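## Task

Pick up the duct tape roll sitting on the cart's upper tray and hang it over the shaft of one of the wall pegs opposite the supply shelves, so the peg's end pokes out through the roll. The robot must not tip over or finish leaning, or the task fails.

## Robot and tools

ROBOT. The robot is a Dexmate Vega in a physics simulation: a three-wheeled base, a torso that folds in a Z shape (thigh, shank, chest), a head with three joints and two seven-joint arms, each ending in a two-finger gripper. From above it measures about 0.70 m long and 0.63 m wide (0.91 m with arms folded), and its front edge sits 0.35 m ahead of the base origin. Cameras: head_camera, left_wrist_camera, right_wrist_camera.

FRAMES. The base frame has its origin on the floor at the point the base turns about, on the centre line; x points forward, y left, z up, in metres. Hand positions (left_hand, right_hand) and chest are reported in it. Each hand point lies between the fingers, 0.033 m short of the closed tips; fingers run along the hand's z axis, close along its y axis, and the camera side faces -x. The odometry frame is where the base frame was when the scene began; base_odometry only counts wheel rotation, so slip shows as travel. turned_by_wheels and turned_by_imu give turning in rad since the previous result (left positive); the IMU also catches pushes and skids. base_tilt gives forward/right lean in degrees, with roughly 2 degrees of fixed error.

move. One call carries one action plus an optional cameras list (names from the enum, [] for none, omitted or ["all"] for all). An action is base and/or joints, optionally with speeds or min_time_s; or target on its own. An empty call just reports state and images.
- base: a dict with exactly one key, an offset from where the base last reported itself. translate_m: metres, forward positive, -2 to 2. strafe_m: metres, left positive, -2 to 2 (heading may drift). rotate_rad: radians, counter-clockwise positive, -3.2 to 3.2. Front wheels first steer toward a new direction (up to about 1.1 s).
- joints: a dict keyed by joint name, each value an absolute angle in radians. Torso: torso_hip_rad 0 to 1.57, torso_knee_rad 0 to 3.141, torso_waist_rad -1.57 to 1.57; chest forward lean equals knee minus hip minus waist. Arm keys per side: shoulder_pitch, shoulder_yaw, upper_arm_roll, elbow, forearm_roll, wrist_pitch, wrist_yaw, gripper (e.g. left_elbow_rad). Signs are mirrored: left shoulder pitch positive lowers the arm, right negative does; right wrist pitch negative tips the hand down. Gripper 0 (shut) to 0.785 per finger. Head: head_pan_rad (left positive), head_tilt_rad, head_camera_tilt_rad (positive tips down). Presets (hip, knee, waist): stand 0.469, 1.617, 1.048 (start); stand_high 0.78, 1.57, 0.44; lean_20 0.52, 1.05, 0.18; lean_45 0.52, 1.05, -0.26; low_lean_45 0, 0, -0.79. Arm fold, keys in order shoulder pitch to wrist yaw: left 1, 0.5, -0.6, -2.5, 0, -0.9, 0; right -1, -0.5, 0.6, -2.5, 0, 0.9, 0. Fold arms before going to low_lean_45.
- target: one hand only, an absolute pose in the base frame: side ("left"/"right"), x, y, z in metres (-3 to 3), pitch_deg (-30 to 95; 90 points fingers down, 0 level), heading_deg (0 forward, counter-clockwise positive), optional roll_deg (default 0, jaw line level; positive turns the hand clockwise seen from behind), headings and rolls -360 to 360. line_only true allows only a straight-line path. The move is checked against the robot only (not the scene); if it fails nothing moves and the hand status says refused with a reason. Non-straight moves follow an arc that can swing the elbow wide or flip the hand. One target plays at most 8.6 s; after a short (part of ...) result, resend it.
- speeds: per base key, caps for this action: translate/strafe 0.04 to 0.3 m/s, rotate 0.1 to 0.6 rad/s.
- min_time_s: 0.1 to 8, the shortest duration for arm and head motions.
All motions start together. An unknown key makes the call invalid; an out-of-range value gets it refused, and a refusal or stop cancels the later move/wait/finished_scene calls in the same reply.

wait: seconds 0 to 10, plus cameras; the robot holds its last commands. zoom_image: camera and region [x0, y0, x1, y1] in pixels of that camera's newest image, at most 504x504. finished_scene: scene number; ends the scene for good, and the tape must stay hung without the robot.

RESULTS. The move line reads done or the worst status. Statuses: done (reached; for the base, wheels turned the full count), off_target (resting away, maybe still pushing), contact_stop (an arm pushed near full torque about 0.6 s), contact_stop_at_<key> (stopped alongside another joint), time_out, not_followed (a safety check withheld arm targets; joint command not followed / pose unreachable with a cause), reached or short for hand targets, refused, unfinished. A stop in one joint halts its whole group (torso, or one arm) and drops old targets. Omitted joints may still push toward earlier targets. The pictures line lists image order; images can lag the state slightly. Printed hand positions and camera poses carry errors, more at long reach.

GRIPPER. Open pads form a V: gap about 0.18a-0.002 m at the wrist end, 0.24a-0.002 at the hand point, 0.3a-0.002 at the tips, for finger angle a. The fingers are soft, so the reached angle does not prove a grasp; a closing target below the object's fit squeezes, harder the further below. Heavy items sink about 0.02 m in the fingers.

AVOID. The base does not halt at furniture; it stalls or spins and may stay pressed. A count near 0.000 means blocked or a front wheel unable to steer (back off or turn in place); forward-leaning torso makes this likelier. Nothing prevents tipping, and a fallen robot stays down. Do not let arms or grippers strike or press each other. Under joints nothing but contact keeps an arm off the body; unfolding near a table can shove the robot back. Contact torque at a joint's load limit (shoulders 130, upper arm roll and elbow 69.6, forearm roll and wrist joints 21.7 N m, held weight included) causes a 10 s torque fault. Motors heat while holding loads or pushing at unreachable goals; MOTOR HOT appears at 65 °C and at 80 °C the arm stops for 30 to 60 s. After any stop, move the arm off what it hit. A level hand at full reach carries about 4 kg. Avoid dropping the roll, releasing it while moving, slamming and hard pushes. The scene keeps running while you think, holding the last command, and loose objects may occasionally get nudged.

Each tool is called after "Emit:" by a JSON object that holds its "op" and its "data", one argument or row to a line.

## Session

Emit:
{"op": "move", "data": {

}}

Emit:
{"op": "move", "data": {
  "joints": {"head_pan_rad":1.3},
  "cameras": ["head_camera"]
}}

Emit:
{"op": "move", "data": {
  "joints": {"head_pan_rad":2.6},
  "cameras": ["head_camera"]
}}

Emit:
{"op": "move", "data": {
  "joints": {"head_pan_rad":-1.3},
  "cameras": ["head_camera"]
}}

Emit:
{"op": "move", "data": {
  "joints": {"head_pan_rad":-2.6},
  "cameras": ["head_camera"]
}}

Scene clock: 0.00 s.
Joint torques (N m): no reading
Motor temperatures (°C): left_arm=[34 33 34 32 38 36 39] | right_arm=[33 31 39 34 36 33 38]
base_odometry: x=+0.000 y=+0.000 heading=+0.000
turned_by_wheels: +0.000
turned_by_imu: +0.000
base_tilt: forward=-0.6 right=-0.8
base_status: not commanded
joint_positions: torso_hip_rad=+0.469 torso_knee_rad=+1.617 torso_waist_rad=+1.048 left_shoulder_pitch_rad=+2.186 left_shoulder_yaw_rad=-0.019 left_upper_arm_roll_rad=+0.011 left_elbow_rad=-1.089 left_forearm_roll_rad=+0.007 left_wrist_pitch_rad=-0.506 left_wrist_yaw_rad=+0.006 left_gripper_rad=+0.005 right_shoulder_pitch_rad=-2.207 right_shoulder_yaw_rad=+0.005 right_upper_arm_roll_rad=+0.012 right_elbow_rad=-1.097 right_forearm_roll_rad=-0.016 right_wrist_pitch_rad=+0.483 right_wrist_yaw_rad=+0.008 right_gripper_rad=+0.005 head_pan_rad=+0.000 head_tilt_rad=+0.000 head_camera_tilt_rad=+0.000
joint_status: not commanded
chest: x=-0.0111 y=+0.0000 z=+1.4155 quat_wxyz=(+0.999, +0.000, +0.050, +0.000) (m; base frame)
left_hand: x=+0.2055 y=+0.2144 z=+0.6069 quat_wxyz=(+0.426, -0.005, +0.905, -0.006) pitch_deg=+39.6 heading_deg=-0.5 roll_deg=-1.1 back=up (m; base frame)
right_hand: x=+0.1864 y=-0.2297 z=+0.5983 quat_wxyz=(+0.409, -0.005, +0.912, +0.000) pitch_deg=+41.7 heading_deg=+0.3 roll_deg=-0.4 back=up (m; base frame)
pictures: head_camera, left_wrist_camera, right_wrist_camera
camera_calibration:
head_camera: T_world_to_cam=[[-0.0191418, -0.999253, 0.0335819, -0.0274145], [-0.135021, -0.0306968, -0.990367, 1.49491], [0.990658, -0.0234917, -0.134333, 0.240094], [0, 0, 0, 1]] pos_world=[-0.0365312, 0.0241353, 1.51369]
left_wrist_camera: T_world_to_cam=[[-0.00698854, -0.997062, 0.0762743, 0.16165], [-0.713551, -0.0484657, -0.698925, 0.63672], [0.700569, -0.05931, -0.711116, 0.450415], [0, 0, 0, 1]] pos_world=[0.139914, 0.218749, 0.752987]
right_wrist_camera: T_world_to_cam=[[0.0413792, -0.998836, -0.0247763, -0.217946], [-0.745532, -0.0143574, -0.666315, 0.587424], [0.665184, 0.0460431, -0.745259, 0.489185], [0, 0, 0, 1]] pos_world=[0.121564, -0.231782, 0.750579]

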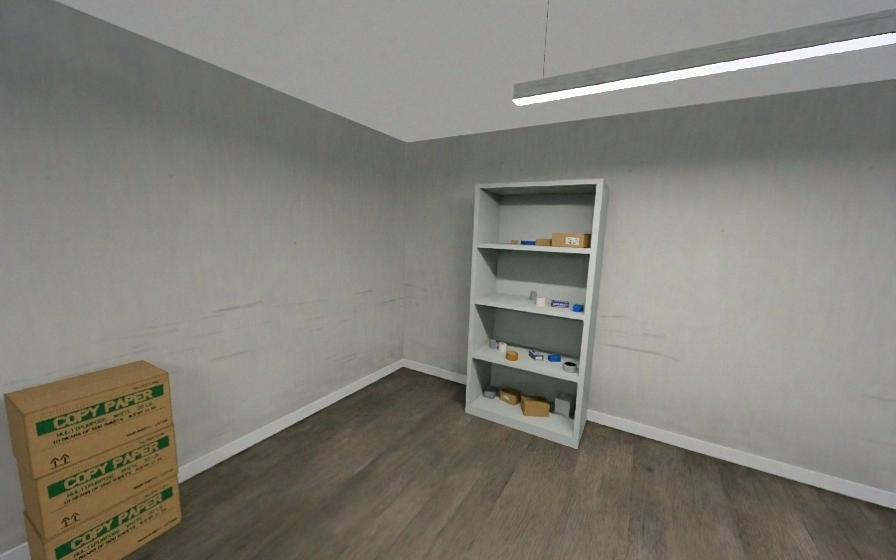

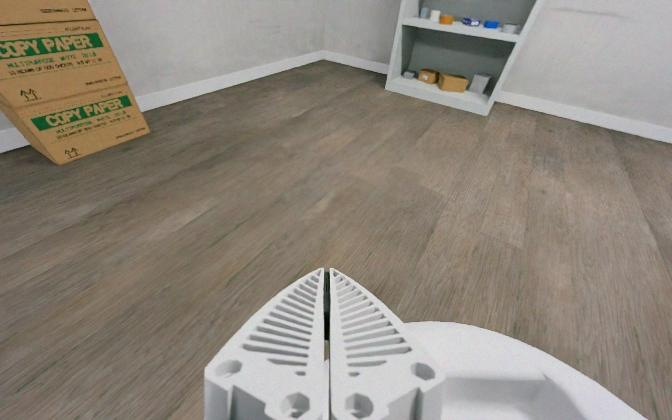

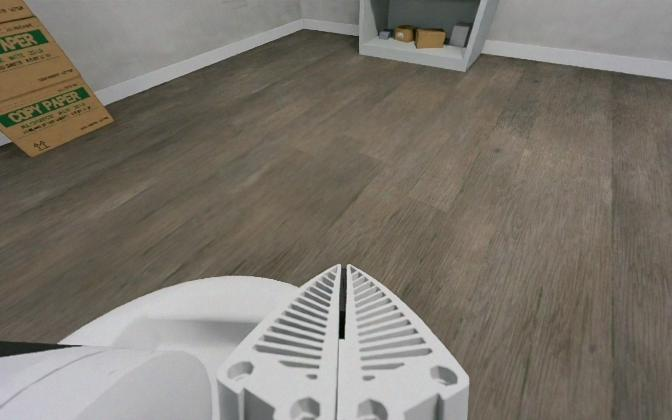

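Scene clock: 1.53 s.
Joint torques (N m): left_arm=[5.37 0.77 3.29 -2.39 0.24 -2.77 0.48] | right_arm=[-4.6 0.94 0.26 -3.26 0.07 2 0]
move: done
base_odometry: x=+0.000 y=+0.000 heading=+0.000
turned_by_wheels: +0.000
turned_by_imu: +0.000
base_tilt: forward=-0.4 right=-0.8
joint_positions: torso_hip_rad=+0.469 torso_knee_rad=+1.617 torso_waist_rad=+1.048 left_shoulder_pitch_rad=+2.186 left_shoulder_yaw_rad=-0.019 left_upper_arm_roll_rad=+0.011 left_elbow_rad=-1.089 left_forearm_roll_rad=+0.007 left_wrist_pitch_rad=-0.506 left_wrist_yaw_rad=+0.006 left_gripper_rad=+0.005 right_shoulder_pitch_rad=-2.207 right_shoulder_yaw_rad=+0.005 right_upper_arm_roll_rad=+0.012 right_elbow_rad=-1.097 right_forearm_roll_rad=-0.016 right_wrist_pitch_rad=+0.483 right_wrist_yaw_rad=+0.008 right_gripper_rad=+0.005 head_pan_rad=+1.299 head_tilt_rad=+0.000 head_camera_tilt_rad=+0.000
joint_status: all done
chest: x=-0.0111 y=+0.0000 z=+1.4155 quat_wxyz=(+0.999, +0.000, +0.050, +0.000) (m; base frame)
left_hand: x=+0.2055 y=+0.2144 z=+0.6069 quat_wxyz=(+0.426, -0.005, +0.905, -0.006) pitch_deg=+39.6 heading_deg=-0.5 roll_deg=-1.1 back=up (m; base frame)
right_hand: x=+0.1864 y=-0.2297 z=+0.5983 quat_wxyz=(+0.409, -0.005, +0.912, +0.000) pitch_deg=+41.7 heading_deg=+0.3 roll_deg=-0.4 back=up (m; base frame)
pictures: head_camera
camera_calibration:
head_camera: T_world_to_cam=[[0.955026, -0.289484, -0.0642165, 0.193834], [-0.0798031, -0.0423517, -0.995911, 1.50745], [0.285581, 0.956245, -0.0635487, 0.07996], [0, 0, 0, 1]]

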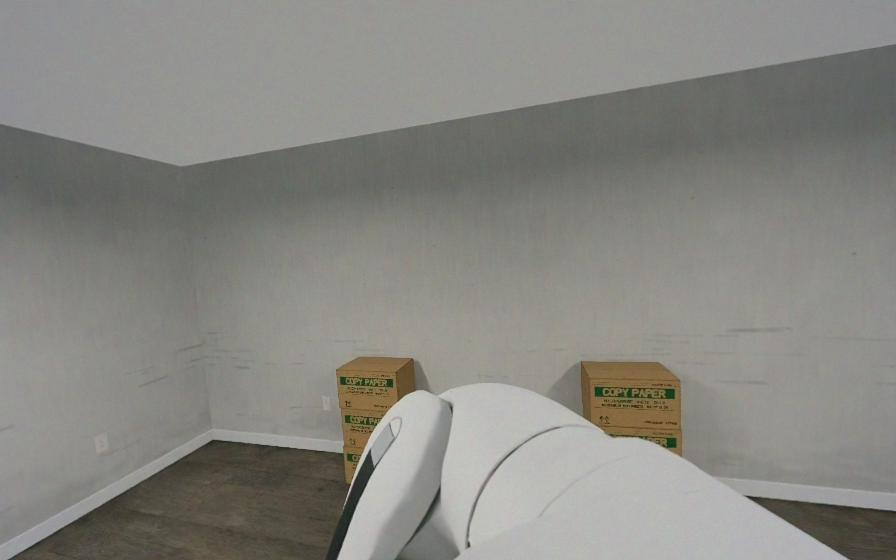

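Scene clock: 3.07 s.
Joint torques (N m): left_arm=[5.31 -0.04 0.92 -3.48 0.53 -2.45 0.5] | right_arm=[-5.2 0.85 0.04 -3.09 -0.13 2.7 -0.02]
move: done
base_odometry: x=+0.000 y=+0.000 heading=+0.000
turned_by_wheels: +0.000
turned_by_imu: +0.000
base_tilt: forward=-0.5 right=-0.7
joint_positions: torso_hip_rad=+0.469 torso_knee_rad=+1.617 torso_waist_rad=+1.048 left_shoulder_pitch_rad=+2.186 left_shoulder_yaw_rad=-0.019 left_upper_arm_roll_rad=+0.011 left_elbow_rad=-1.089 left_forearm_roll_rad=+0.007 left_wrist_pitch_rad=-0.506 left_wrist_yaw_rad=+0.006 left_gripper_rad=+0.005 right_shoulder_pitch_rad=-2.207 right_shoulder_yaw_rad=+0.005 right_upper_arm_roll_rad=+0.012 right_elbow_rad=-1.097 right_forearm_roll_rad=-0.016 right_wrist_pitch_rad=+0.483 right_wrist_yaw_rad=+0.008 right_gripper_rad=+0.005 head_pan_rad=+2.599 head_tilt_rad=+0.000 head_camera_tilt_rad=+0.000
joint_status: all done
chest: x=-0.0111 y=+0.0000 z=+1.4155 quat_wxyz=(+0.999, +0.000, +0.050, +0.000) (m; base frame)
left_hand: x=+0.2055 y=+0.2144 z=+0.6069 quat_wxyz=(+0.426, -0.005, +0.905, -0.006) pitch_deg=+39.6 heading_deg=-0.5 roll_deg=-1.1 back=up (m; base frame)
right_hand: x=+0.1864 y=-0.2297 z=+0.5983 quat_wxyz=(+0.409, -0.005, +0.912, +0.000) pitch_deg=+41.7 heading_deg=+0.3 roll_deg=-0.4 back=up (m; base frame)
pictures: head_camera
camera_calibration:
head_camera: T_world_to_cam=[[0.535314, 0.844364, -0.0220807, 0.098511], [-0.0538316, 0.00801648, -0.998518, 1.51335], [-0.842936, 0.535709, 0.0497448, -0.176344], [0, 0, 0, 1]]

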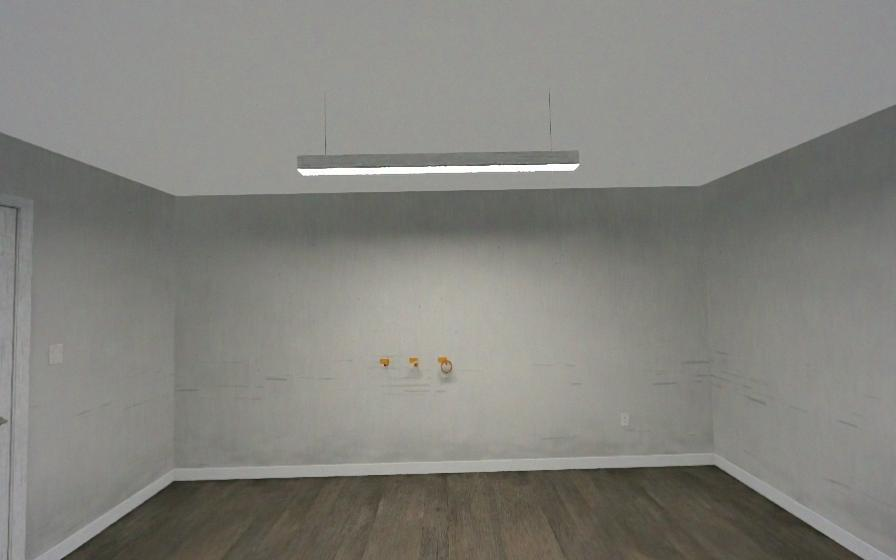

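Scene clock: 6.33 s.
Joint torques (N m): left_arm=[7.45 -0.27 1.63 -2.9 0.21 -1.41 0.04] | right_arm=[-6.9 1.64 -0.26 -3.77 0.05 2.51 -0.02]
move: done
base_odometry: x=+0.000 y=+0.000 heading=+0.000
turned_by_wheels: +0.000
turned_by_imu: +0.000
base_tilt: forward=-0.6 right=-0.9
joint_positions: torso_hip_rad=+0.469 torso_knee_rad=+1.617 torso_waist_rad=+1.048 left_shoulder_pitch_rad=+2.186 left_shoulder_yaw_rad=-0.019 left_upper_arm_roll_rad=+0.011 left_elbow_rad=-1.089 left_forearm_roll_rad=+0.007 left_wrist_pitch_rad=-0.506 left_wrist_yaw_rad=+0.006 left_gripper_rad=+0.005 right_shoulder_pitch_rad=-2.207 right_shoulder_yaw_rad=+0.005 right_upper_arm_roll_rad=+0.012 right_elbow_rad=-1.097 right_forearm_roll_rad=-0.016 right_wrist_pitch_rad=+0.483 right_wrist_yaw_rad=+0.008 right_gripper_rad=+0.005 head_pan_rad=-1.299 head_tilt_rad=+0.000 head_camera_tilt_rad=+0.000
joint_status: all done
chest: x=-0.0111 y=+0.0000 z=+1.4155 quat_wxyz=(+0.999, +0.000, +0.050, +0.000) (m; base frame)
left_hand: x=+0.2055 y=+0.2144 z=+0.6069 quat_wxyz=(+0.426, -0.005, +0.905, -0.006) pitch_deg=+39.6 heading_deg=-0.5 roll_deg=-1.1 back=up (m; base frame)
right_hand: x=+0.1864 y=-0.2297 z=+0.5983 quat_wxyz=(+0.409, -0.005, +0.912, +0.000) pitch_deg=+41.7 heading_deg=+0.3 roll_deg=-0.4 back=up (m; base frame)
pictures: head_camera
camera_calibration:
head_camera: T_world_to_cam=[[-0.960676, -0.246355, 0.128104, -0.241252], [-0.138654, 0.0258905, -0.990002, 1.49409], [0.240576, -0.968834, -0.0590305, 0.0697386], [0, 0, 0, 1]]

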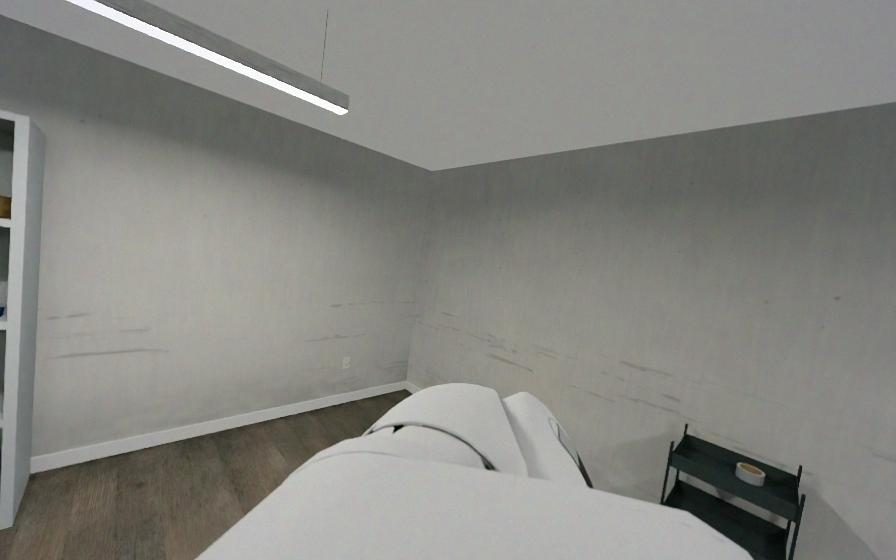

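Scene clock: 7.87 s.
Joint torques (N m): left_arm=[5.54 -1.98 3.32 -5.21 0.81 -1.64 -0.18] | right_arm=[-6.44 1.91 -0.31 -1.6 -0.23 2.68 -0.11]
move: done
base_odometry: x=+0.000 y=+0.000 heading=+0.000
turned_by_wheels: +0.000
turned_by_imu: +0.000
base_tilt: forward=-0.5 right=-0.8
joint_positions: torso_hip_rad=+0.469 torso_knee_rad=+1.617 torso_waist_rad=+1.048 left_shoulder_pitch_rad=+2.186 left_shoulder_yaw_rad=-0.019 left_upper_arm_roll_rad=+0.011 left_elbow_rad=-1.089 left_forearm_roll_rad=+0.007 left_wrist_pitch_rad=-0.506 left_wrist_yaw_rad=+0.006 left_gripper_rad=+0.005 right_shoulder_pitch_rad=-2.207 right_shoulder_yaw_rad=+0.005 right_upper_arm_roll_rad=+0.012 right_elbow_rad=-1.097 right_forearm_roll_rad=-0.016 right_wrist_pitch_rad=+0.483 right_wrist_yaw_rad=+0.008 right_gripper_rad=+0.005 head_pan_rad=-2.599 head_tilt_rad=+0.000 head_camera_tilt_rad=+0.000
joint_status: all done
chest: x=-0.0111 y=+0.0000 z=+1.4155 quat_wxyz=(+0.999, +0.000, +0.050, +0.000) (m; base frame)
left_hand: x=+0.2055 y=+0.2144 z=+0.6069 quat_wxyz=(+0.426, -0.005, +0.905, -0.006) pitch_deg=+39.6 heading_deg=-0.5 roll_deg=-1.1 back=up (m; base frame)
right_hand: x=+0.1864 y=-0.2297 z=+0.5983 quat_wxyz=(+0.409, -0.005, +0.912, +0.000) pitch_deg=+41.7 heading_deg=+0.3 roll_deg=-0.4 back=up (m; base frame)
pictures: head_camera
camera_calibration:
head_camera: T_world_to_cam=[[-0.490863, 0.867469, 0.0809388, -0.13455], [-0.0853561, 0.0445716, -0.995353, 1.50619], [-0.867045, -0.495491, 0.0521652, -0.181819], [0, 0, 0, 1]]

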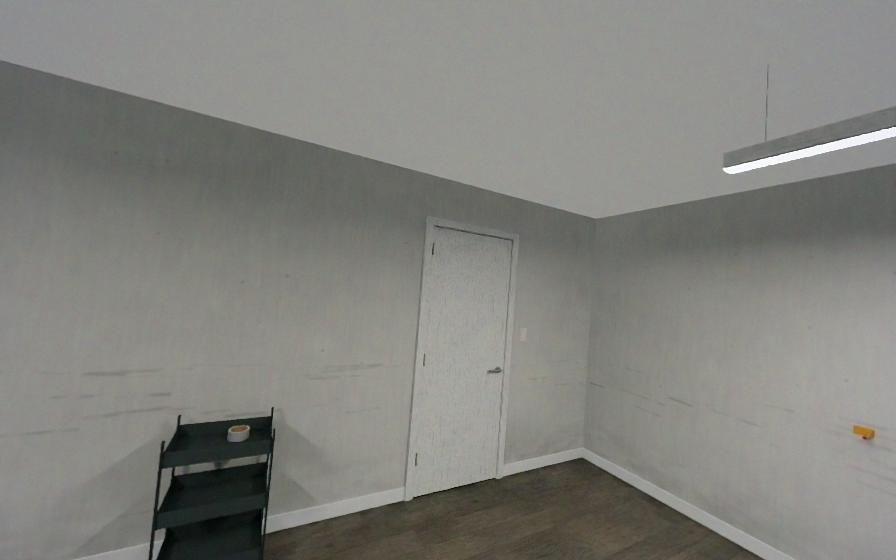

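Emit:
{"op": "move", "data": {
  "base": {"rotate_rad":-2.1},
  "joints": {"head_pan_rad":0,"head_camera_tilt_rad":0.4},
  "cameras": []
}}

Emit:
{"op": "move", "data": {
  "base": {"translate_m":0.9},
  "cameras": ["head_camera"]
}}

Scene clock: 36.97 s.
Joint torques (N m): left_arm=[5.09 -3.28 -0.25 -3.39 0.4 -1.2 -0.02] | right_arm=[-5.82 0.64 -0.34 -2.7 0.09 2.46 -0.17]
move: done
base_odometry: x=+0.001 y=+0.002 heading=-2.103
turned_by_wheels: -2.102
turned_by_imu: -2.095
base_tilt: forward=-0.5 right=-0.8
base_status: done
joint_positions: torso_hip_rad=+0.469 torso_knee_rad=+1.617 torso_waist_rad=+1.048 left_shoulder_pitch_rad=+2.186 left_shoulder_yaw_rad=-0.019 left_upper_arm_roll_rad=+0.011 left_elbow_rad=-1.089 left_forearm_roll_rad=+0.007 left_wrist_pitch_rad=-0.506 left_wrist_yaw_rad=+0.006 left_gripper_rad=+0.005 right_shoulder_pitch_rad=-2.207 right_shoulder_yaw_rad=+0.005 right_upper_arm_roll_rad=+0.012 right_elbow_rad=-1.097 right_forearm_roll_rad=-0.016 right_wrist_pitch_rad=+0.483 right_wrist_yaw_rad=+0.008 right_gripper_rad=+0.005 head_pan_rad=-0.001 head_tilt_rad=+0.000 head_camera_tilt_rad=+0.399
joint_status: all done
chest: x=-0.0111 y=+0.0000 z=+1.4155 quat_wxyz=(+0.999, +0.000, +0.050, +0.000) (m; base frame)
left_hand: x=+0.2055 y=+0.2144 z=+0.6069 quat_wxyz=(+0.426, -0.005, +0.905, -0.006) pitch_deg=+39.6 heading_deg=-0.5 roll_deg=-1.1 back=up (m; base frame)
right_hand: x=+0.1864 y=-0.2297 z=+0.5983 quat_wxyz=(+0.409, -0.005, +0.912, +0.000) pitch_deg=+41.7 heading_deg=+0.3 roll_deg=-0.4 back=up (m; base frame)
pictures: none

Scene clock: 41.90 s.
Joint torques (N m): left_arm=[5.04 -1.77 0.83 -2.58 0.57 -1.85 -0.26] | right_arm=[-5.34 2.05 -0.22 -2.06 -0.12 2.43 -0.23]
move: done
base_odometry: x=-0.457 y=-0.773 heading=-2.104
turned_by_wheels: -0.002
turned_by_imu: -0.007
base_tilt: forward=-0.5 right=-0.7
base_status: done
joint_positions: torso_hip_rad=+0.469 torso_knee_rad=+1.617 torso_waist_rad=+1.048 left_shoulder_pitch_rad=+2.186 left_shoulder_yaw_rad=-0.019 left_upper_arm_roll_rad=+0.011 left_elbow_rad=-1.089 left_forearm_roll_rad=+0.007 left_wrist_pitch_rad=-0.506 left_wrist_yaw_rad=+0.006 left_gripper_rad=+0.005 right_shoulder_pitch_rad=-2.207 right_shoulder_yaw_rad=+0.005 right_upper_arm_roll_rad=+0.012 right_elbow_rad=-1.097 right_forearm_roll_rad=-0.016 right_wrist_pitch_rad=+0.483 right_wrist_yaw_rad=+0.008 right_gripper_rad=+0.005 head_pan_rad=-0.001 head_tilt_rad=+0.000 head_camera_tilt_rad=+0.399
chest: x=-0.0111 y=+0.0000 z=+1.4155 quat_wxyz=(+0.999, +0.000, +0.050, +0.000) (m; base frame)
left_hand: x=+0.2055 y=+0.2144 z=+0.6069 quat_wxyz=(+0.425, -0.005, +0.905, -0.006) pitch_deg=+39.6 heading_deg=-0.5 roll_deg=-1.1 back=up (m; base frame)
right_hand: x=+0.1864 y=-0.2297 z=+0.5983 quat_wxyz=(+0.409, -0.005, +0.912, +0.000) pitch_deg=+41.7 heading_deg=+0.3 roll_deg=-0.4 back=up (m; base frame)
pictures: head_camera
camera_calibration:
head_camera: T_world_to_cam=[[-0.00517937, -0.999248, 0.0384371, -0.0335193], [-0.509566, -0.0304355, -0.859893, 1.27219], [0.860416, -0.02404, -0.509025, 0.785346], [0, 0, 0, 1]]

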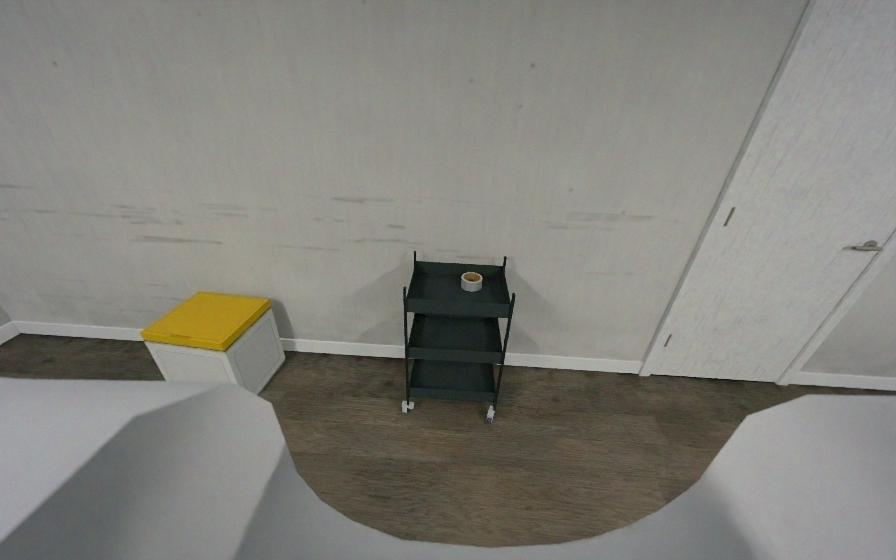

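Emit:
{"op": "move", "data": {
  "joints": {"torso_waist_rad":0.6,"right_gripper_rad":0.3,"head_camera_tilt_rad":0.3},
  "cameras": []
}}

Emit:
{"op": "move", "data": {
  "target": {"side":"right","x":0.62,"y":-0.18,"z":0.93,"pitch_deg":90,"heading_deg":0}
}}

Scene clock: 56.90 s.
Joint torques (N m): left_arm=[13.17 1.65 0.66 0.39 -0.73 -1.35 0.19] | right_arm=[-16.45 0.16 0.01 0.32 -0.01 1.82 -0.02]
move: done
base_odometry: x=-0.457 y=-0.773 heading=-2.104
turned_by_wheels: +0.000
turned_by_imu: +0.000
base_tilt: forward=-0.6 right=-0.8
joint_positions: torso_hip_rad=+0.469 torso_knee_rad=+1.617 torso_waist_rad=+0.600 left_shoulder_pitch_rad=+2.186 left_shoulder_yaw_rad=-0.019 left_upper_arm_roll_rad=+0.011 left_elbow_rad=-1.089 left_forearm_roll_rad=+0.007 left_wrist_pitch_rad=-0.506 left_wrist_yaw_rad=+0.006 left_gripper_rad=+0.005 right_shoulder_pitch_rad=-2.207 right_shoulder_yaw_rad=+0.005 right_upper_arm_roll_rad=+0.012 right_elbow_rad=-1.097 right_forearm_roll_rad=-0.016 right_wrist_pitch_rad=+0.483 right_wrist_yaw_rad=+0.008 right_gripper_rad=+0.300 head_pan_rad=-0.001 head_tilt_rad=+0.000 head_camera_tilt_rad=+0.301
joint_status: all done
chest: x=+0.1847 y=+0.0000 z=+1.3774 quat_wxyz=(+0.963, +0.000, +0.271, +0.000) (m; base frame)
left_hand: x=+0.0298 y=+0.2144 z=+0.5548 quat_wxyz=(+0.214, -0.006, +0.977, -0.005) pitch_deg=+65.3 heading_deg=-1.0 roll_deg=-1.7 back=up (m; base frame)
right_hand: x=+0.0089 y=-0.2297 z=+0.5553 quat_wxyz=(+0.196, -0.005, +0.980, +0.001) pitch_deg=+67.3 heading_deg=+0.5 roll_deg=-0.1 back=up (m; base frame)
pictures: none

Scene clock: 57.20 s.
Joint torques (N m): left_arm=[17.3 0.77 -2.03 1.34 0.5 -0.86 0.16] | right_arm=[-16.73 1.34 -0.32 0.11 0.03 2.11 -0.13]
move: refused
base_odometry: x=-0.457 y=-0.773 heading=-2.104
turned_by_wheels: +0.000
turned_by_imu: +0.000
base_tilt: forward=-0.4 right=-0.8
joint_positions: torso_hip_rad=+0.469 torso_knee_rad=+1.617 torso_waist_rad=+0.600 left_shoulder_pitch_rad=+2.186 left_shoulder_yaw_rad=-0.019 left_upper_arm_roll_rad=+0.011 left_elbow_rad=-1.089 left_forearm_roll_rad=+0.007 left_wrist_pitch_rad=-0.506 left_wrist_yaw_rad=+0.006 left_gripper_rad=+0.005 right_shoulder_pitch_rad=-2.207 right_shoulder_yaw_rad=+0.005 right_upper_arm_roll_rad=+0.012 right_elbow_rad=-1.097 right_forearm_roll_rad=-0.016 right_wrist_pitch_rad=+0.483 right_wrist_yaw_rad=+0.008 right_gripper_rad=+0.300 head_pan_rad=-0.001 head_tilt_rad=+0.000 head_camera_tilt_rad=+0.301
chest: x=+0.1847 y=+0.0000 z=+1.3774 quat_wxyz=(+0.963, +0.000, +0.271, +0.000) (m; base frame)
left_hand: x=+0.0298 y=+0.2144 z=+0.5548 quat_wxyz=(+0.214, -0.006, +0.977, -0.005) pitch_deg=+65.3 heading_deg=-1.0 roll_deg=-1.7 back=up (m; base frame)
right_hand: x=+0.0089 y=-0.2297 z=+0.5553 quat_wxyz=(+0.196, -0.005, +0.980, +0.001) pitch_deg=+67.3 heading_deg=+0.5 roll_deg=-0.1 back=up (m; base frame)
right_hand_status: refused: the arm stands too near the robot already: the right finger within 1.9 cm of the torso (limit 2.0). Nothing moved. Move it clear with "joints".
pictures: head_camera, left_wrist_camera, right_wrist_camera
camera_calibration:
head_camera: T_world_to_cam=[[0.00834567, -0.999246, 0.0379225, -0.0330369], [-0.772963, -0.030506, -0.633717, 1.08525], [0.634396, -0.0240239, -0.772635, 0.999582], [0, 0, 0, 1]]
left_wrist_camera: T_world_to_cam=[[0.0267307, -0.997062, 0.0717777, 0.16589], [-0.945842, -0.0484652, -0.320988, 0.272156], [0.323524, -0.0593102, -0.944359, 0.677045], [0, 0, 0, 1]]
right_wrist_camera: T_world_to_cam=[[0.0265692, -0.998836, -0.0402516, -0.202941], [-0.960546, -0.0143577, -0.277751, 0.212535], [0.276849, 0.0460431, -0.95981, 0.697784], [0, 0, 0, 1]]

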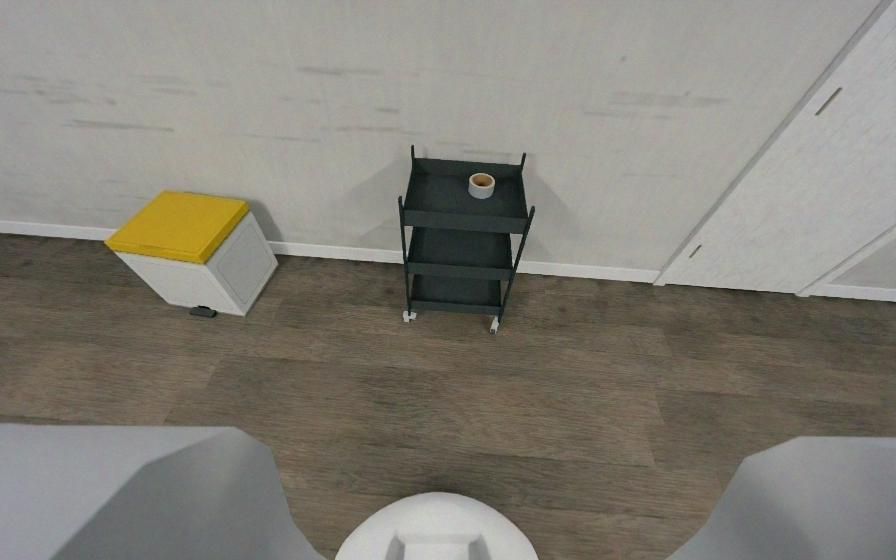

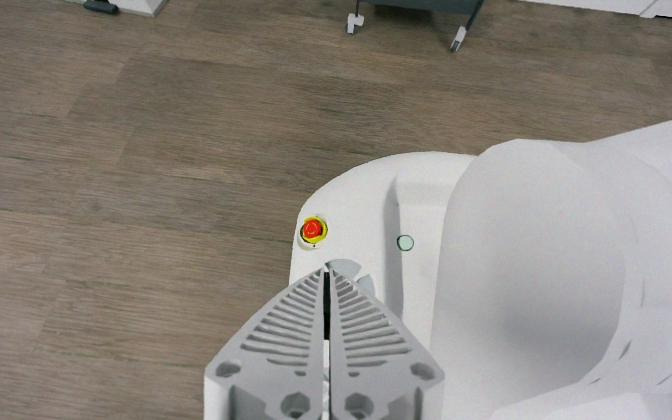

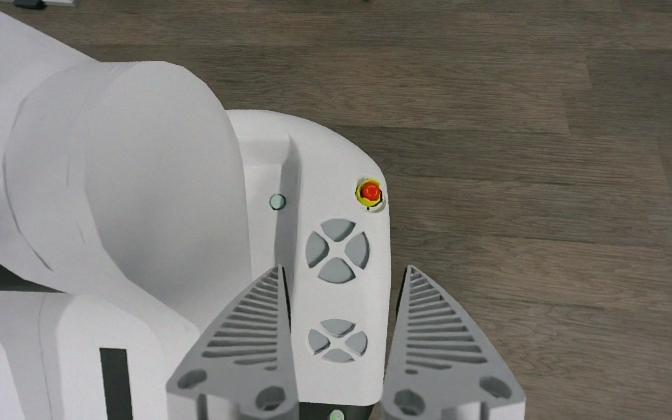

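Emit:
{"op": "move", "data": {
  "joints": {"right_shoulder_yaw_rad":-0.4,"right_shoulder_pitch_rad":-1.6,"left_shoulder_pitch_rad":1.9,"left_shoulder_yaw_rad":0.15},
  "cameras": []
}}

Emit:
{"op": "move", "data": {
  "target": {"side":"right","x":0.62,"y":-0.18,"z":0.93,"pitch_deg":90,"heading_deg":0}
}}

Scene clock: 63.63 s.
Joint torques (N m): left_arm=[8.3 1.75 1.25 -1.39 0.77 -1.9 0.84] | right_arm=[9.6 -6.53 2.48 -2.89 0.29 2.66 -0.41]
move: done
base_odometry: x=-0.457 y=-0.773 heading=-2.104
turned_by_wheels: +0.000
turned_by_imu: +0.000
base_tilt: forward=-0.5 right=-0.7
joint_positions: torso_hip_rad=+0.469 torso_knee_rad=+1.617 torso_waist_rad=+0.600 left_shoulder_pitch_rad=+1.900 left_shoulder_yaw_rad=+0.150 left_upper_arm_roll_rad=+0.011 left_elbow_rad=-1.089 left_forearm_roll_rad=+0.007 left_wrist_pitch_rad=-0.506 left_wrist_yaw_rad=+0.006 left_gripper_rad=+0.005 right_shoulder_pitch_rad=-1.605 right_shoulder_yaw_rad=-0.397 right_upper_arm_roll_rad=+0.012 right_elbow_rad=-1.097 right_forearm_roll_rad=-0.016 right_wrist_pitch_rad=+0.483 right_wrist_yaw_rad=+0.008 right_gripper_rad=+0.300 head_pan_rad=-0.001 head_tilt_rad=+0.000 head_camera_tilt_rad=+0.301
joint_status: all done
chest: x=+0.1847 y=+0.0000 z=+1.3774 quat_wxyz=(+0.963, +0.000, +0.271, +0.000) (m; base frame)
left_hand: x=+0.2707 y=+0.2865 z=+0.5467 quat_wxyz=(+0.349, +0.075, +0.934, +0.022) pitch_deg=+49.0 heading_deg=-1.0 roll_deg=+8.1 back=up (m; base frame)
right_hand: x=+0.5248 y=-0.3989 z=+0.6294 quat_wxyz=(+0.468, -0.181, +0.860, -0.095) pitch_deg=+32.9 heading_deg=+0.5 roll_deg=-23.3 back=up (m; base frame)
pictures: none

Scene clock: 71.63 s.
Joint torques (N m): left_arm=[5.74 2.45 -0.79 -0.93 -0.36 -0.9 0.29] | right_arm=[30.76 -1.21 5.29 -2.65 0.35 0.79 -0.02]
move: done
base_odometry: x=-0.457 y=-0.773 heading=-2.104
turned_by_wheels: +0.000
turned_by_imu: -0.001
base_tilt: forward=-0.6 right=-0.9
joint_positions: torso_hip_rad=+0.469 torso_knee_rad=+1.617 torso_waist_rad=+0.600 left_shoulder_pitch_rad=+1.900 left_shoulder_yaw_rad=+0.150 left_upper_arm_roll_rad=+0.011 left_elbow_rad=-1.089 left_forearm_roll_rad=+0.007 left_wrist_pitch_rad=-0.506 left_wrist_yaw_rad=+0.006 left_gripper_rad=+0.005 right_shoulder_pitch_rad=+0.416 right_shoulder_yaw_rad=-0.983 right_upper_arm_roll_rad=-1.669 right_elbow_rad=-1.874 right_forearm_roll_rad=-0.267 right_wrist_pitch_rad=+0.652 right_wrist_yaw_rad=+1.345 right_gripper_rad=+0.300 head_pan_rad=-0.001 head_tilt_rad=+0.000 head_camera_tilt_rad=+0.301
chest: x=+0.1847 y=+0.0000 z=+1.3774 quat_wxyz=(+0.963, +0.000, +0.271, +0.000) (m; base frame)
left_hand: x=+0.2710 y=+0.2866 z=+0.5468 quat_wxyz=(+0.350, +0.075, +0.934, +0.022) pitch_deg=+49.0 heading_deg=-1.0 roll_deg=+8.2 back=up (m; base frame)
right_hand: x=+0.6196 y=-0.1779 z=+0.9293 quat_wxyz=(+0.003, -1.000, +0.001, +0.001) pitch_deg=+89.7 heading_deg=+179.9 roll_deg=+0.0 (m; base frame)
right_hand_status: reached (checked arc [a long move], planned for 6.7 s): 2 mm and 0.3 deg off.
pictures: head_camera, left_wrist_camera, right_wrist_camera
camera_calibration:
head_camera: T_world_to_cam=[[0.00834599, -0.999246, 0.0379224, -0.0330368], [-0.772969, -0.030506, -0.63371, 1.08524], [0.634389, -0.0240239, -0.772641, 0.999588], [0, 0, 0, 1]]
left_wrist_camera: T_world_to_cam=[[-0.124159, -0.991769, -0.0312904, 0.327767], [-0.812197, 0.119693, -0.570972, 0.553458], [0.570018, -0.0454774, -0.820373, 0.457215], [0, 0, 0, 1]]
right_wrist_camera: T_world_to_cam=[[0.00162989, 0.999247, -0.038772, 0.217174], [0.993691, 0.00272962, 0.112121, -0.666381], [0.112143, -0.0387101, -0.992938, 1.00306], [0, 0, 0, 1]]

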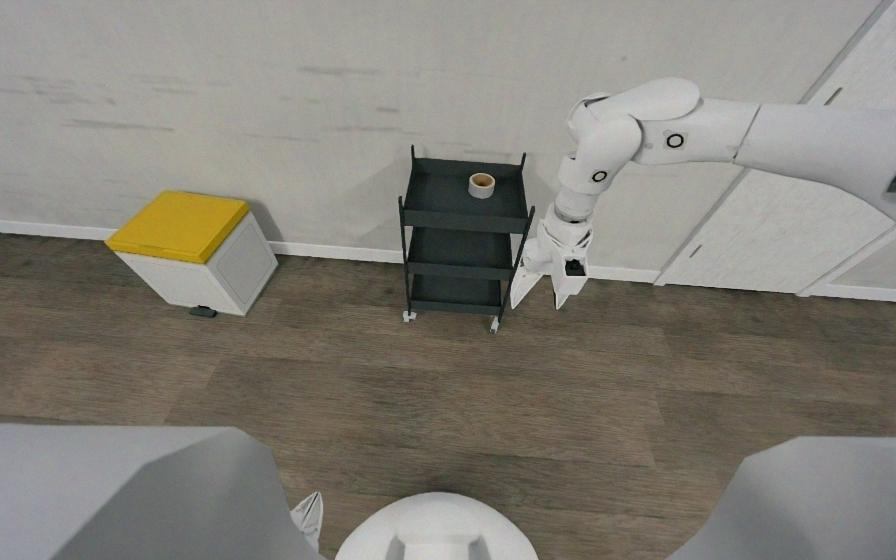

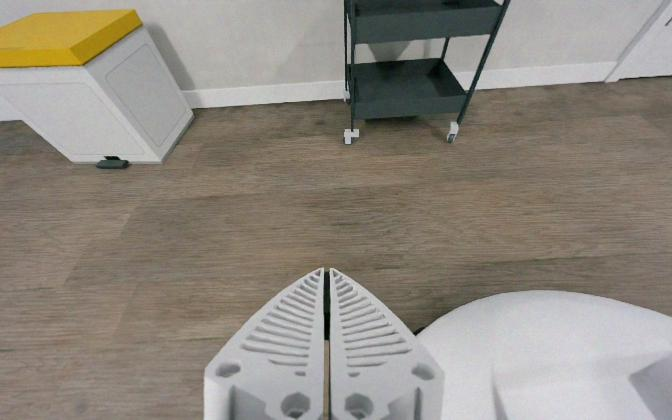

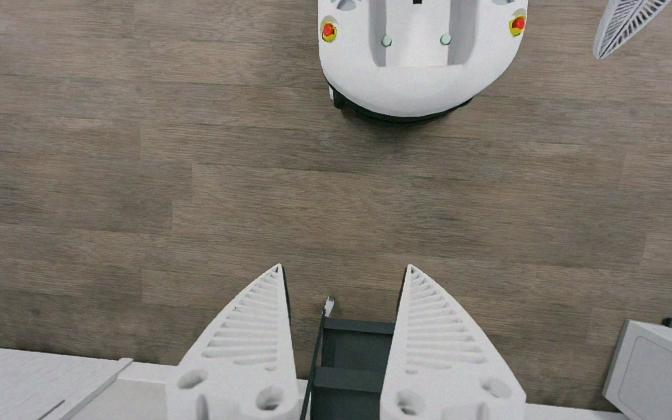

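Emit:
{"op": "move", "data": {
  "joints": {"right_shoulder_pitch_rad":-0.35,"right_shoulder_yaw_rad":0,"right_upper_arm_roll_rad":0,"right_elbow_rad":-0.7,"right_forearm_roll_rad":0,"right_wrist_pitch_rad":-1.28,"right_wrist_yaw_rad":0}
}}

Scene clock: 91.33 s.
Joint torques (N m): left_arm=[7.52 0.62 -2.63 -1.82 -1.22 -1.78 -0.03] | right_arm=[14.07 4.91 3.82 -4.09 0.15 1.24 -0.01]
move: done
base_odometry: x=-0.457 y=-0.773 heading=-2.104
turned_by_wheels: +0.000
turned_by_imu: -0.001
base_tilt: forward=-0.5 right=-0.9
joint_positions: torso_hip_rad=+0.469 torso_knee_rad=+1.617 torso_waist_rad=+0.600 left_shoulder_pitch_rad=+1.900 left_shoulder_yaw_rad=+0.150 left_upper_arm_roll_rad=+0.011 left_elbow_rad=-1.089 left_forearm_roll_rad=+0.007 left_wrist_pitch_rad=-0.506 left_wrist_yaw_rad=+0.006 left_gripper_rad=+0.005 right_shoulder_pitch_rad=-0.347 right_shoulder_yaw_rad=-0.003 right_upper_arm_roll_rad=-0.004 right_elbow_rad=-0.703 right_forearm_roll_rad=-0.001 right_wrist_pitch_rad=-1.276 right_wrist_yaw_rad=+0.003 right_gripper_rad=+0.300 head_pan_rad=-0.001 head_tilt_rad=+0.000 head_camera_tilt_rad=+0.301
joint_status: all done
chest: x=+0.1847 y=+0.0000 z=+1.3774 quat_wxyz=(+0.963, +0.000, +0.271, +0.000) (m; base frame)
left_hand: x=+0.2710 y=+0.2866 z=+0.5468 quat_wxyz=(+0.350, +0.075, +0.934, +0.022) pitch_deg=+49.0 heading_deg=-1.0 roll_deg=+8.2 back=up (m; base frame)
right_hand: x=+0.7314 y=-0.2310 z=+0.6690 quat_wxyz=(+0.051, -0.001, +0.999, -0.001) pitch_deg=+84.1 heading_deg=-1.1 roll_deg=-1.3 (m; base frame)
pictures: head_camera, left_wrist_camera, right_wrist_camera
camera_calibration:
head_camera: T_world_to_cam=[[0.00834604, -0.999246, 0.0379224, -0.0330368], [-0.77297, -0.030506, -0.633709, 1.08524], [0.634388, -0.0240239, -0.772641, 0.999588], [0, 0, 0, 1]]
left_wrist_camera: T_world_to_cam=[[-0.124159, -0.991769, -0.0312905, 0.327767], [-0.812198, 0.119693, -0.570972, 0.553458], [0.570017, -0.0454773, -0.820373, 0.457215], [0, 0, 0, 1]]
right_wrist_camera: T_world_to_cam=[[0.00621804, -0.999112, -0.0416664, -0.203074], [-0.999916, -0.00668529, 0.0110843, 0.775399], [-0.011353, 0.0415939, -0.99907, 0.843002], [0, 0, 0, 1]]

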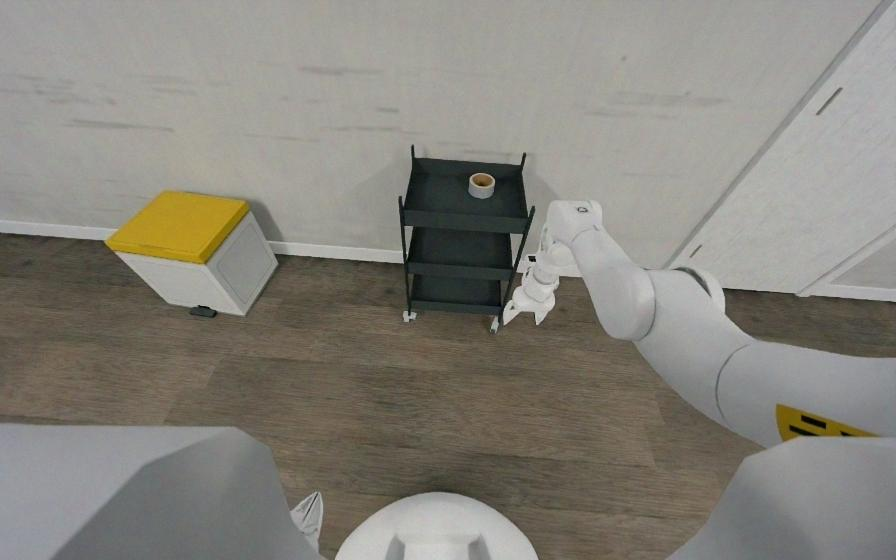

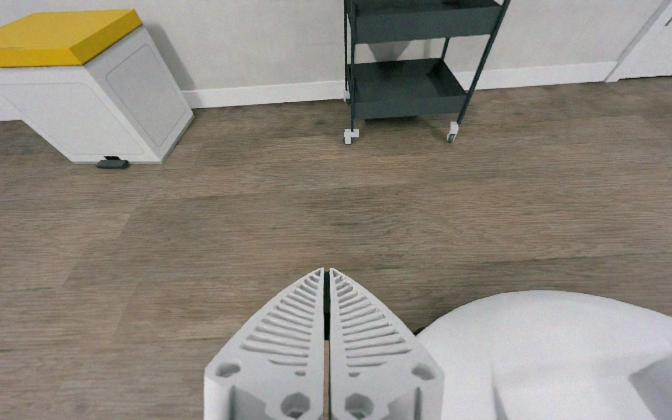

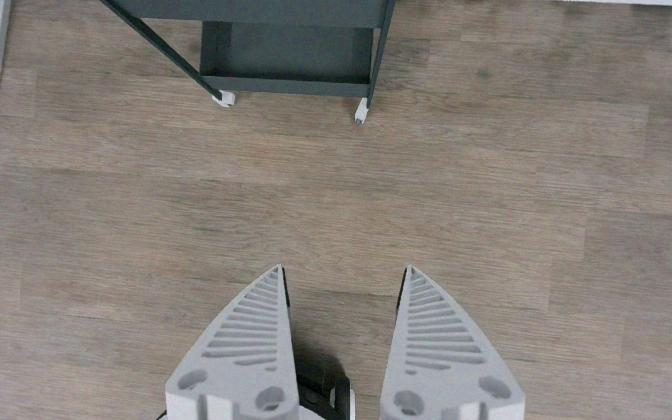

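Emit:
{"op": "move", "data": {
  "target": {"side":"right","x":0.7,"y":-0.17,"z":0.86,"pitch_deg":84,"heading_deg":0,"line_only":true},
  "cameras": []
}}

Emit:
{"op": "move", "data": {
  "base": {"translate_m":0.6},
  "speeds": {"translate_m":0.15}
}}

Scene clock: 97.17 s.
Joint torques (N m): left_arm=[6.2 1.17 0.33 -1.41 0.12 -2.58 0.06] | right_arm=[13.56 3.73 3.55 -4.53 0.24 0.78 -0.42]
move: refused
base_odometry: x=-0.457 y=-0.773 heading=-2.104
turned_by_wheels: +0.000
turned_by_imu: +0.000
base_tilt: forward=-0.2 right=-0.8
joint_positions: torso_hip_rad=+0.469 torso_knee_rad=+1.617 torso_waist_rad=+0.600 left_shoulder_pitch_rad=+1.900 left_shoulder_yaw_rad=+0.150 left_upper_arm_roll_rad=+0.011 left_elbow_rad=-1.089 left_forearm_roll_rad=+0.007 left_wrist_pitch_rad=-0.506 left_wrist_yaw_rad=+0.006 left_gripper_rad=+0.005 right_shoulder_pitch_rad=-0.350 right_shoulder_yaw_rad=+0.000 right_upper_arm_roll_rad=+0.000 right_elbow_rad=-0.700 right_forearm_roll_rad=+0.000 right_wrist_pitch_rad=-1.280 right_wrist_yaw_rad=+0.000 right_gripper_rad=+0.300 head_pan_rad=-0.001 head_tilt_rad=+0.000 head_camera_tilt_rad=+0.301
chest: x=+0.1847 y=+0.0000 z=+1.3774 quat_wxyz=(+0.963, +0.000, +0.271, +0.000) (m; base frame)
left_hand: x=+0.2710 y=+0.2866 z=+0.5468 quat_wxyz=(+0.350, +0.075, +0.934, +0.022) pitch_deg=+49.0 heading_deg=-1.0 roll_deg=+8.2 back=up (m; base frame)
right_hand: x=+0.7265 y=-0.2296 z=+0.6668 quat_wxyz=(+0.047, +0.000, +0.999, +0.000) pitch_deg=+84.6 heading_deg=-0.2 roll_deg=-0.2 (m; base frame)
right_hand_status: refused: you asked line_only, and the move would not run on a straight line (no straight line was possible) but on a checked arc of 6.5 s. Nothing moved.
pictures: none

not run: a stop came earlier in this reply.

Emit:
{"op": "move", "data": {
  "target": {"side":"right","x":0.7,"y":-0.17,"z":0.86,"pitch_deg":68,"heading_deg":0,"line_only":true},
  "cameras": []
}}

Emit:
{"op": "move", "data": {
  "base": {"translate_m":0.58},
  "speeds": {"translate_m":0.2}
}}

Scene clock: 100.10 s.
Joint torques (N m): left_arm=[7.2 1.7 -2.16 -2.3 0.03 -1.82 -0.07] | right_arm=[13.44 3.01 2.98 -4.42 0.17 0.29 -0.21]
move: refused
base_odometry: x=-0.457 y=-0.773 heading=-2.104
turned_by_wheels: +0.000
turned_by_imu: +0.000
base_tilt: forward=-0.7 right=-0.9
joint_positions: torso_hip_rad=+0.469 torso_knee_rad=+1.617 torso_waist_rad=+0.600 left_shoulder_pitch_rad=+1.900 left_shoulder_yaw_rad=+0.150 left_upper_arm_roll_rad=+0.011 left_elbow_rad=-1.089 left_forearm_roll_rad=+0.007 left_wrist_pitch_rad=-0.506 left_wrist_yaw_rad=+0.006 left_gripper_rad=+0.005 right_shoulder_pitch_rad=-0.350 right_shoulder_yaw_rad=+0.000 right_upper_arm_roll_rad=+0.000 right_elbow_rad=-0.700 right_forearm_roll_rad=+0.000 right_wrist_pitch_rad=-1.280 right_wrist_yaw_rad=+0.000 right_gripper_rad=+0.300 head_pan_rad=-0.001 head_tilt_rad=+0.000 head_camera_tilt_rad=+0.301
chest: x=+0.1847 y=+0.0000 z=+1.3774 quat_wxyz=(+0.963, +0.000, +0.271, +0.000) (m; base frame)
left_hand: x=+0.2710 y=+0.2866 z=+0.5468 quat_wxyz=(+0.350, +0.075, +0.934, +0.022) pitch_deg=+49.0 heading_deg=-1.0 roll_deg=+8.2 back=up (m; base frame)
right_hand: x=+0.7265 y=-0.2296 z=+0.6668 quat_wxyz=(+0.047, +0.000, +0.999, +0.000) pitch_deg=+84.6 heading_deg=-0.2 roll_deg=-0.2 (m; base frame)
right_hand_status: refused: you asked line_only, and the move would not run on a straight line (no straight line was possible) but on a checked arc of 6.3 s. Nothing moved.
pictures: none

not run: a stop came earlier in this reply.

Emit:
{"op": "move", "data": {
  "joints": {"torso_hip_rad":0.78,"torso_knee_rad":1.62,"torso_waist_rad":0.29,"right_shoulder_pitch_rad":-0.1,"right_elbow_rad":-0.45,"right_wrist_pitch_rad":-1.28}
}}

Scene clock: 114.37 s.
Joint torques (N m): left_arm=[6.42 4.88 -0.66 -2.39 -0.06 -1.92 0.07] | right_arm=[35.06 3.09 3.61 -3.53 0.22 0.78 -0.27]
move: done
base_odometry: x=-0.457 y=-0.773 heading=-2.104
turned_by_wheels: +0.000
turned_by_imu: -0.001
base_tilt: forward=-0.5 right=-0.8
joint_positions: torso_hip_rad=+0.780 torso_knee_rad=+1.620 torso_waist_rad=+0.290 left_shoulder_pitch_rad=+1.900 left_shoulder_yaw_rad=+0.150 left_upper_arm_roll_rad=+0.011 left_elbow_rad=-1.089 left_forearm_roll_rad=+0.007 left_wrist_pitch_rad=-0.506 left_wrist_yaw_rad=+0.006 left_gripper_rad=+0.005 right_shoulder_pitch_rad=-0.104 right_shoulder_yaw_rad=+0.000 right_upper_arm_roll_rad=+0.000 right_elbow_rad=-0.453 right_forearm_roll_rad=+0.000 right_wrist_pitch_rad=-1.280 right_wrist_yaw_rad=+0.000 right_gripper_rad=+0.300 head_pan_rad=-0.001 head_tilt_rad=+0.000 head_camera_tilt_rad=+0.301
joint_status: all done
chest: x=-0.0279 y=+0.0000 z=+1.4187 quat_wxyz=(+0.962, +0.000, +0.271, +0.000) (m; base frame)
left_hand: x=+0.0568 y=+0.2866 z=+0.5879 quat_wxyz=(+0.349, +0.075, +0.934, +0.022) pitch_deg=+49.1 heading_deg=-1.0 roll_deg=+8.2 back=up (m; base frame)
right_hand: x=+0.5558 y=-0.2296 z=+0.7730 quat_wxyz=(+0.045, +0.000, +0.999, +0.000) pitch_deg=+84.8 heading_deg=-0.2 roll_deg=-0.2 (m; base frame)
pictures: head_camera, left_wrist_camera, right_wrist_camera
camera_calibration:
head_camera: T_world_to_cam=[[0.00844015, -0.999246, 0.0378937, -0.032783], [-0.774204, -0.0305138, -0.632201, 0.944917], [0.63288, -0.0240015, -0.773877, 1.16805], [0, 0, 0, 1]]
left_wrist_camera: T_world_to_cam=[[-0.124223, -0.991768, -0.0310547, 0.30233], [-0.813294, 0.119698, -0.569408, 0.402128], [0.568438, -0.0454768, -0.821468, 0.613759], [0, 0, 0, 1]]
right_wrist_camera: T_world_to_cam=[[0.00361923, -0.99904, -0.0436487, -0.193231], [-0.999714, -0.00464666, 0.0234601, 0.589479], [-0.0236405, 0.0435513, -0.998771, 0.951908], [0, 0, 0, 1]]

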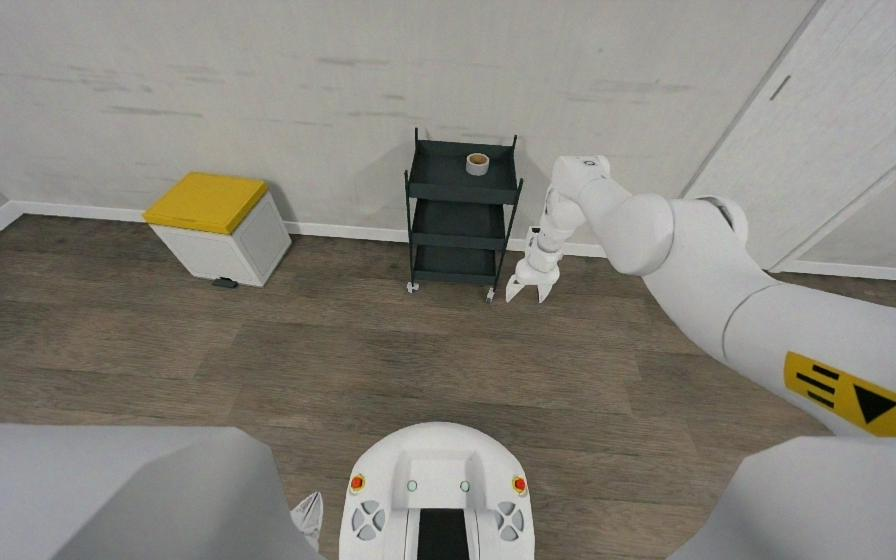

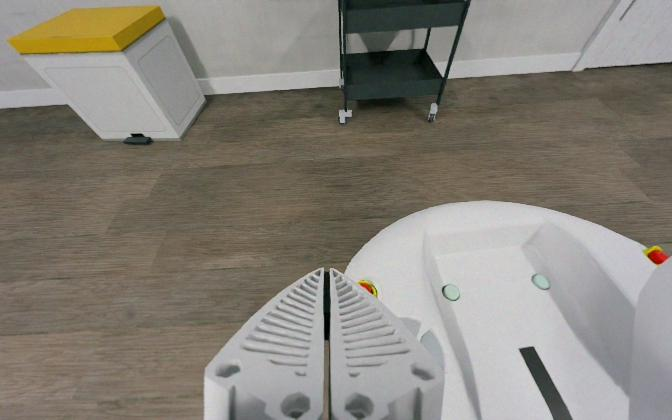

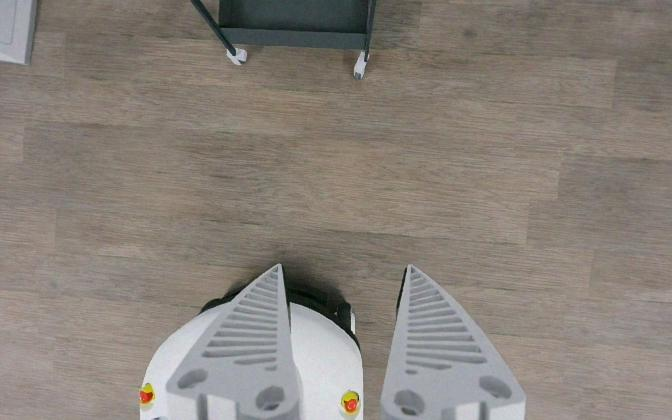

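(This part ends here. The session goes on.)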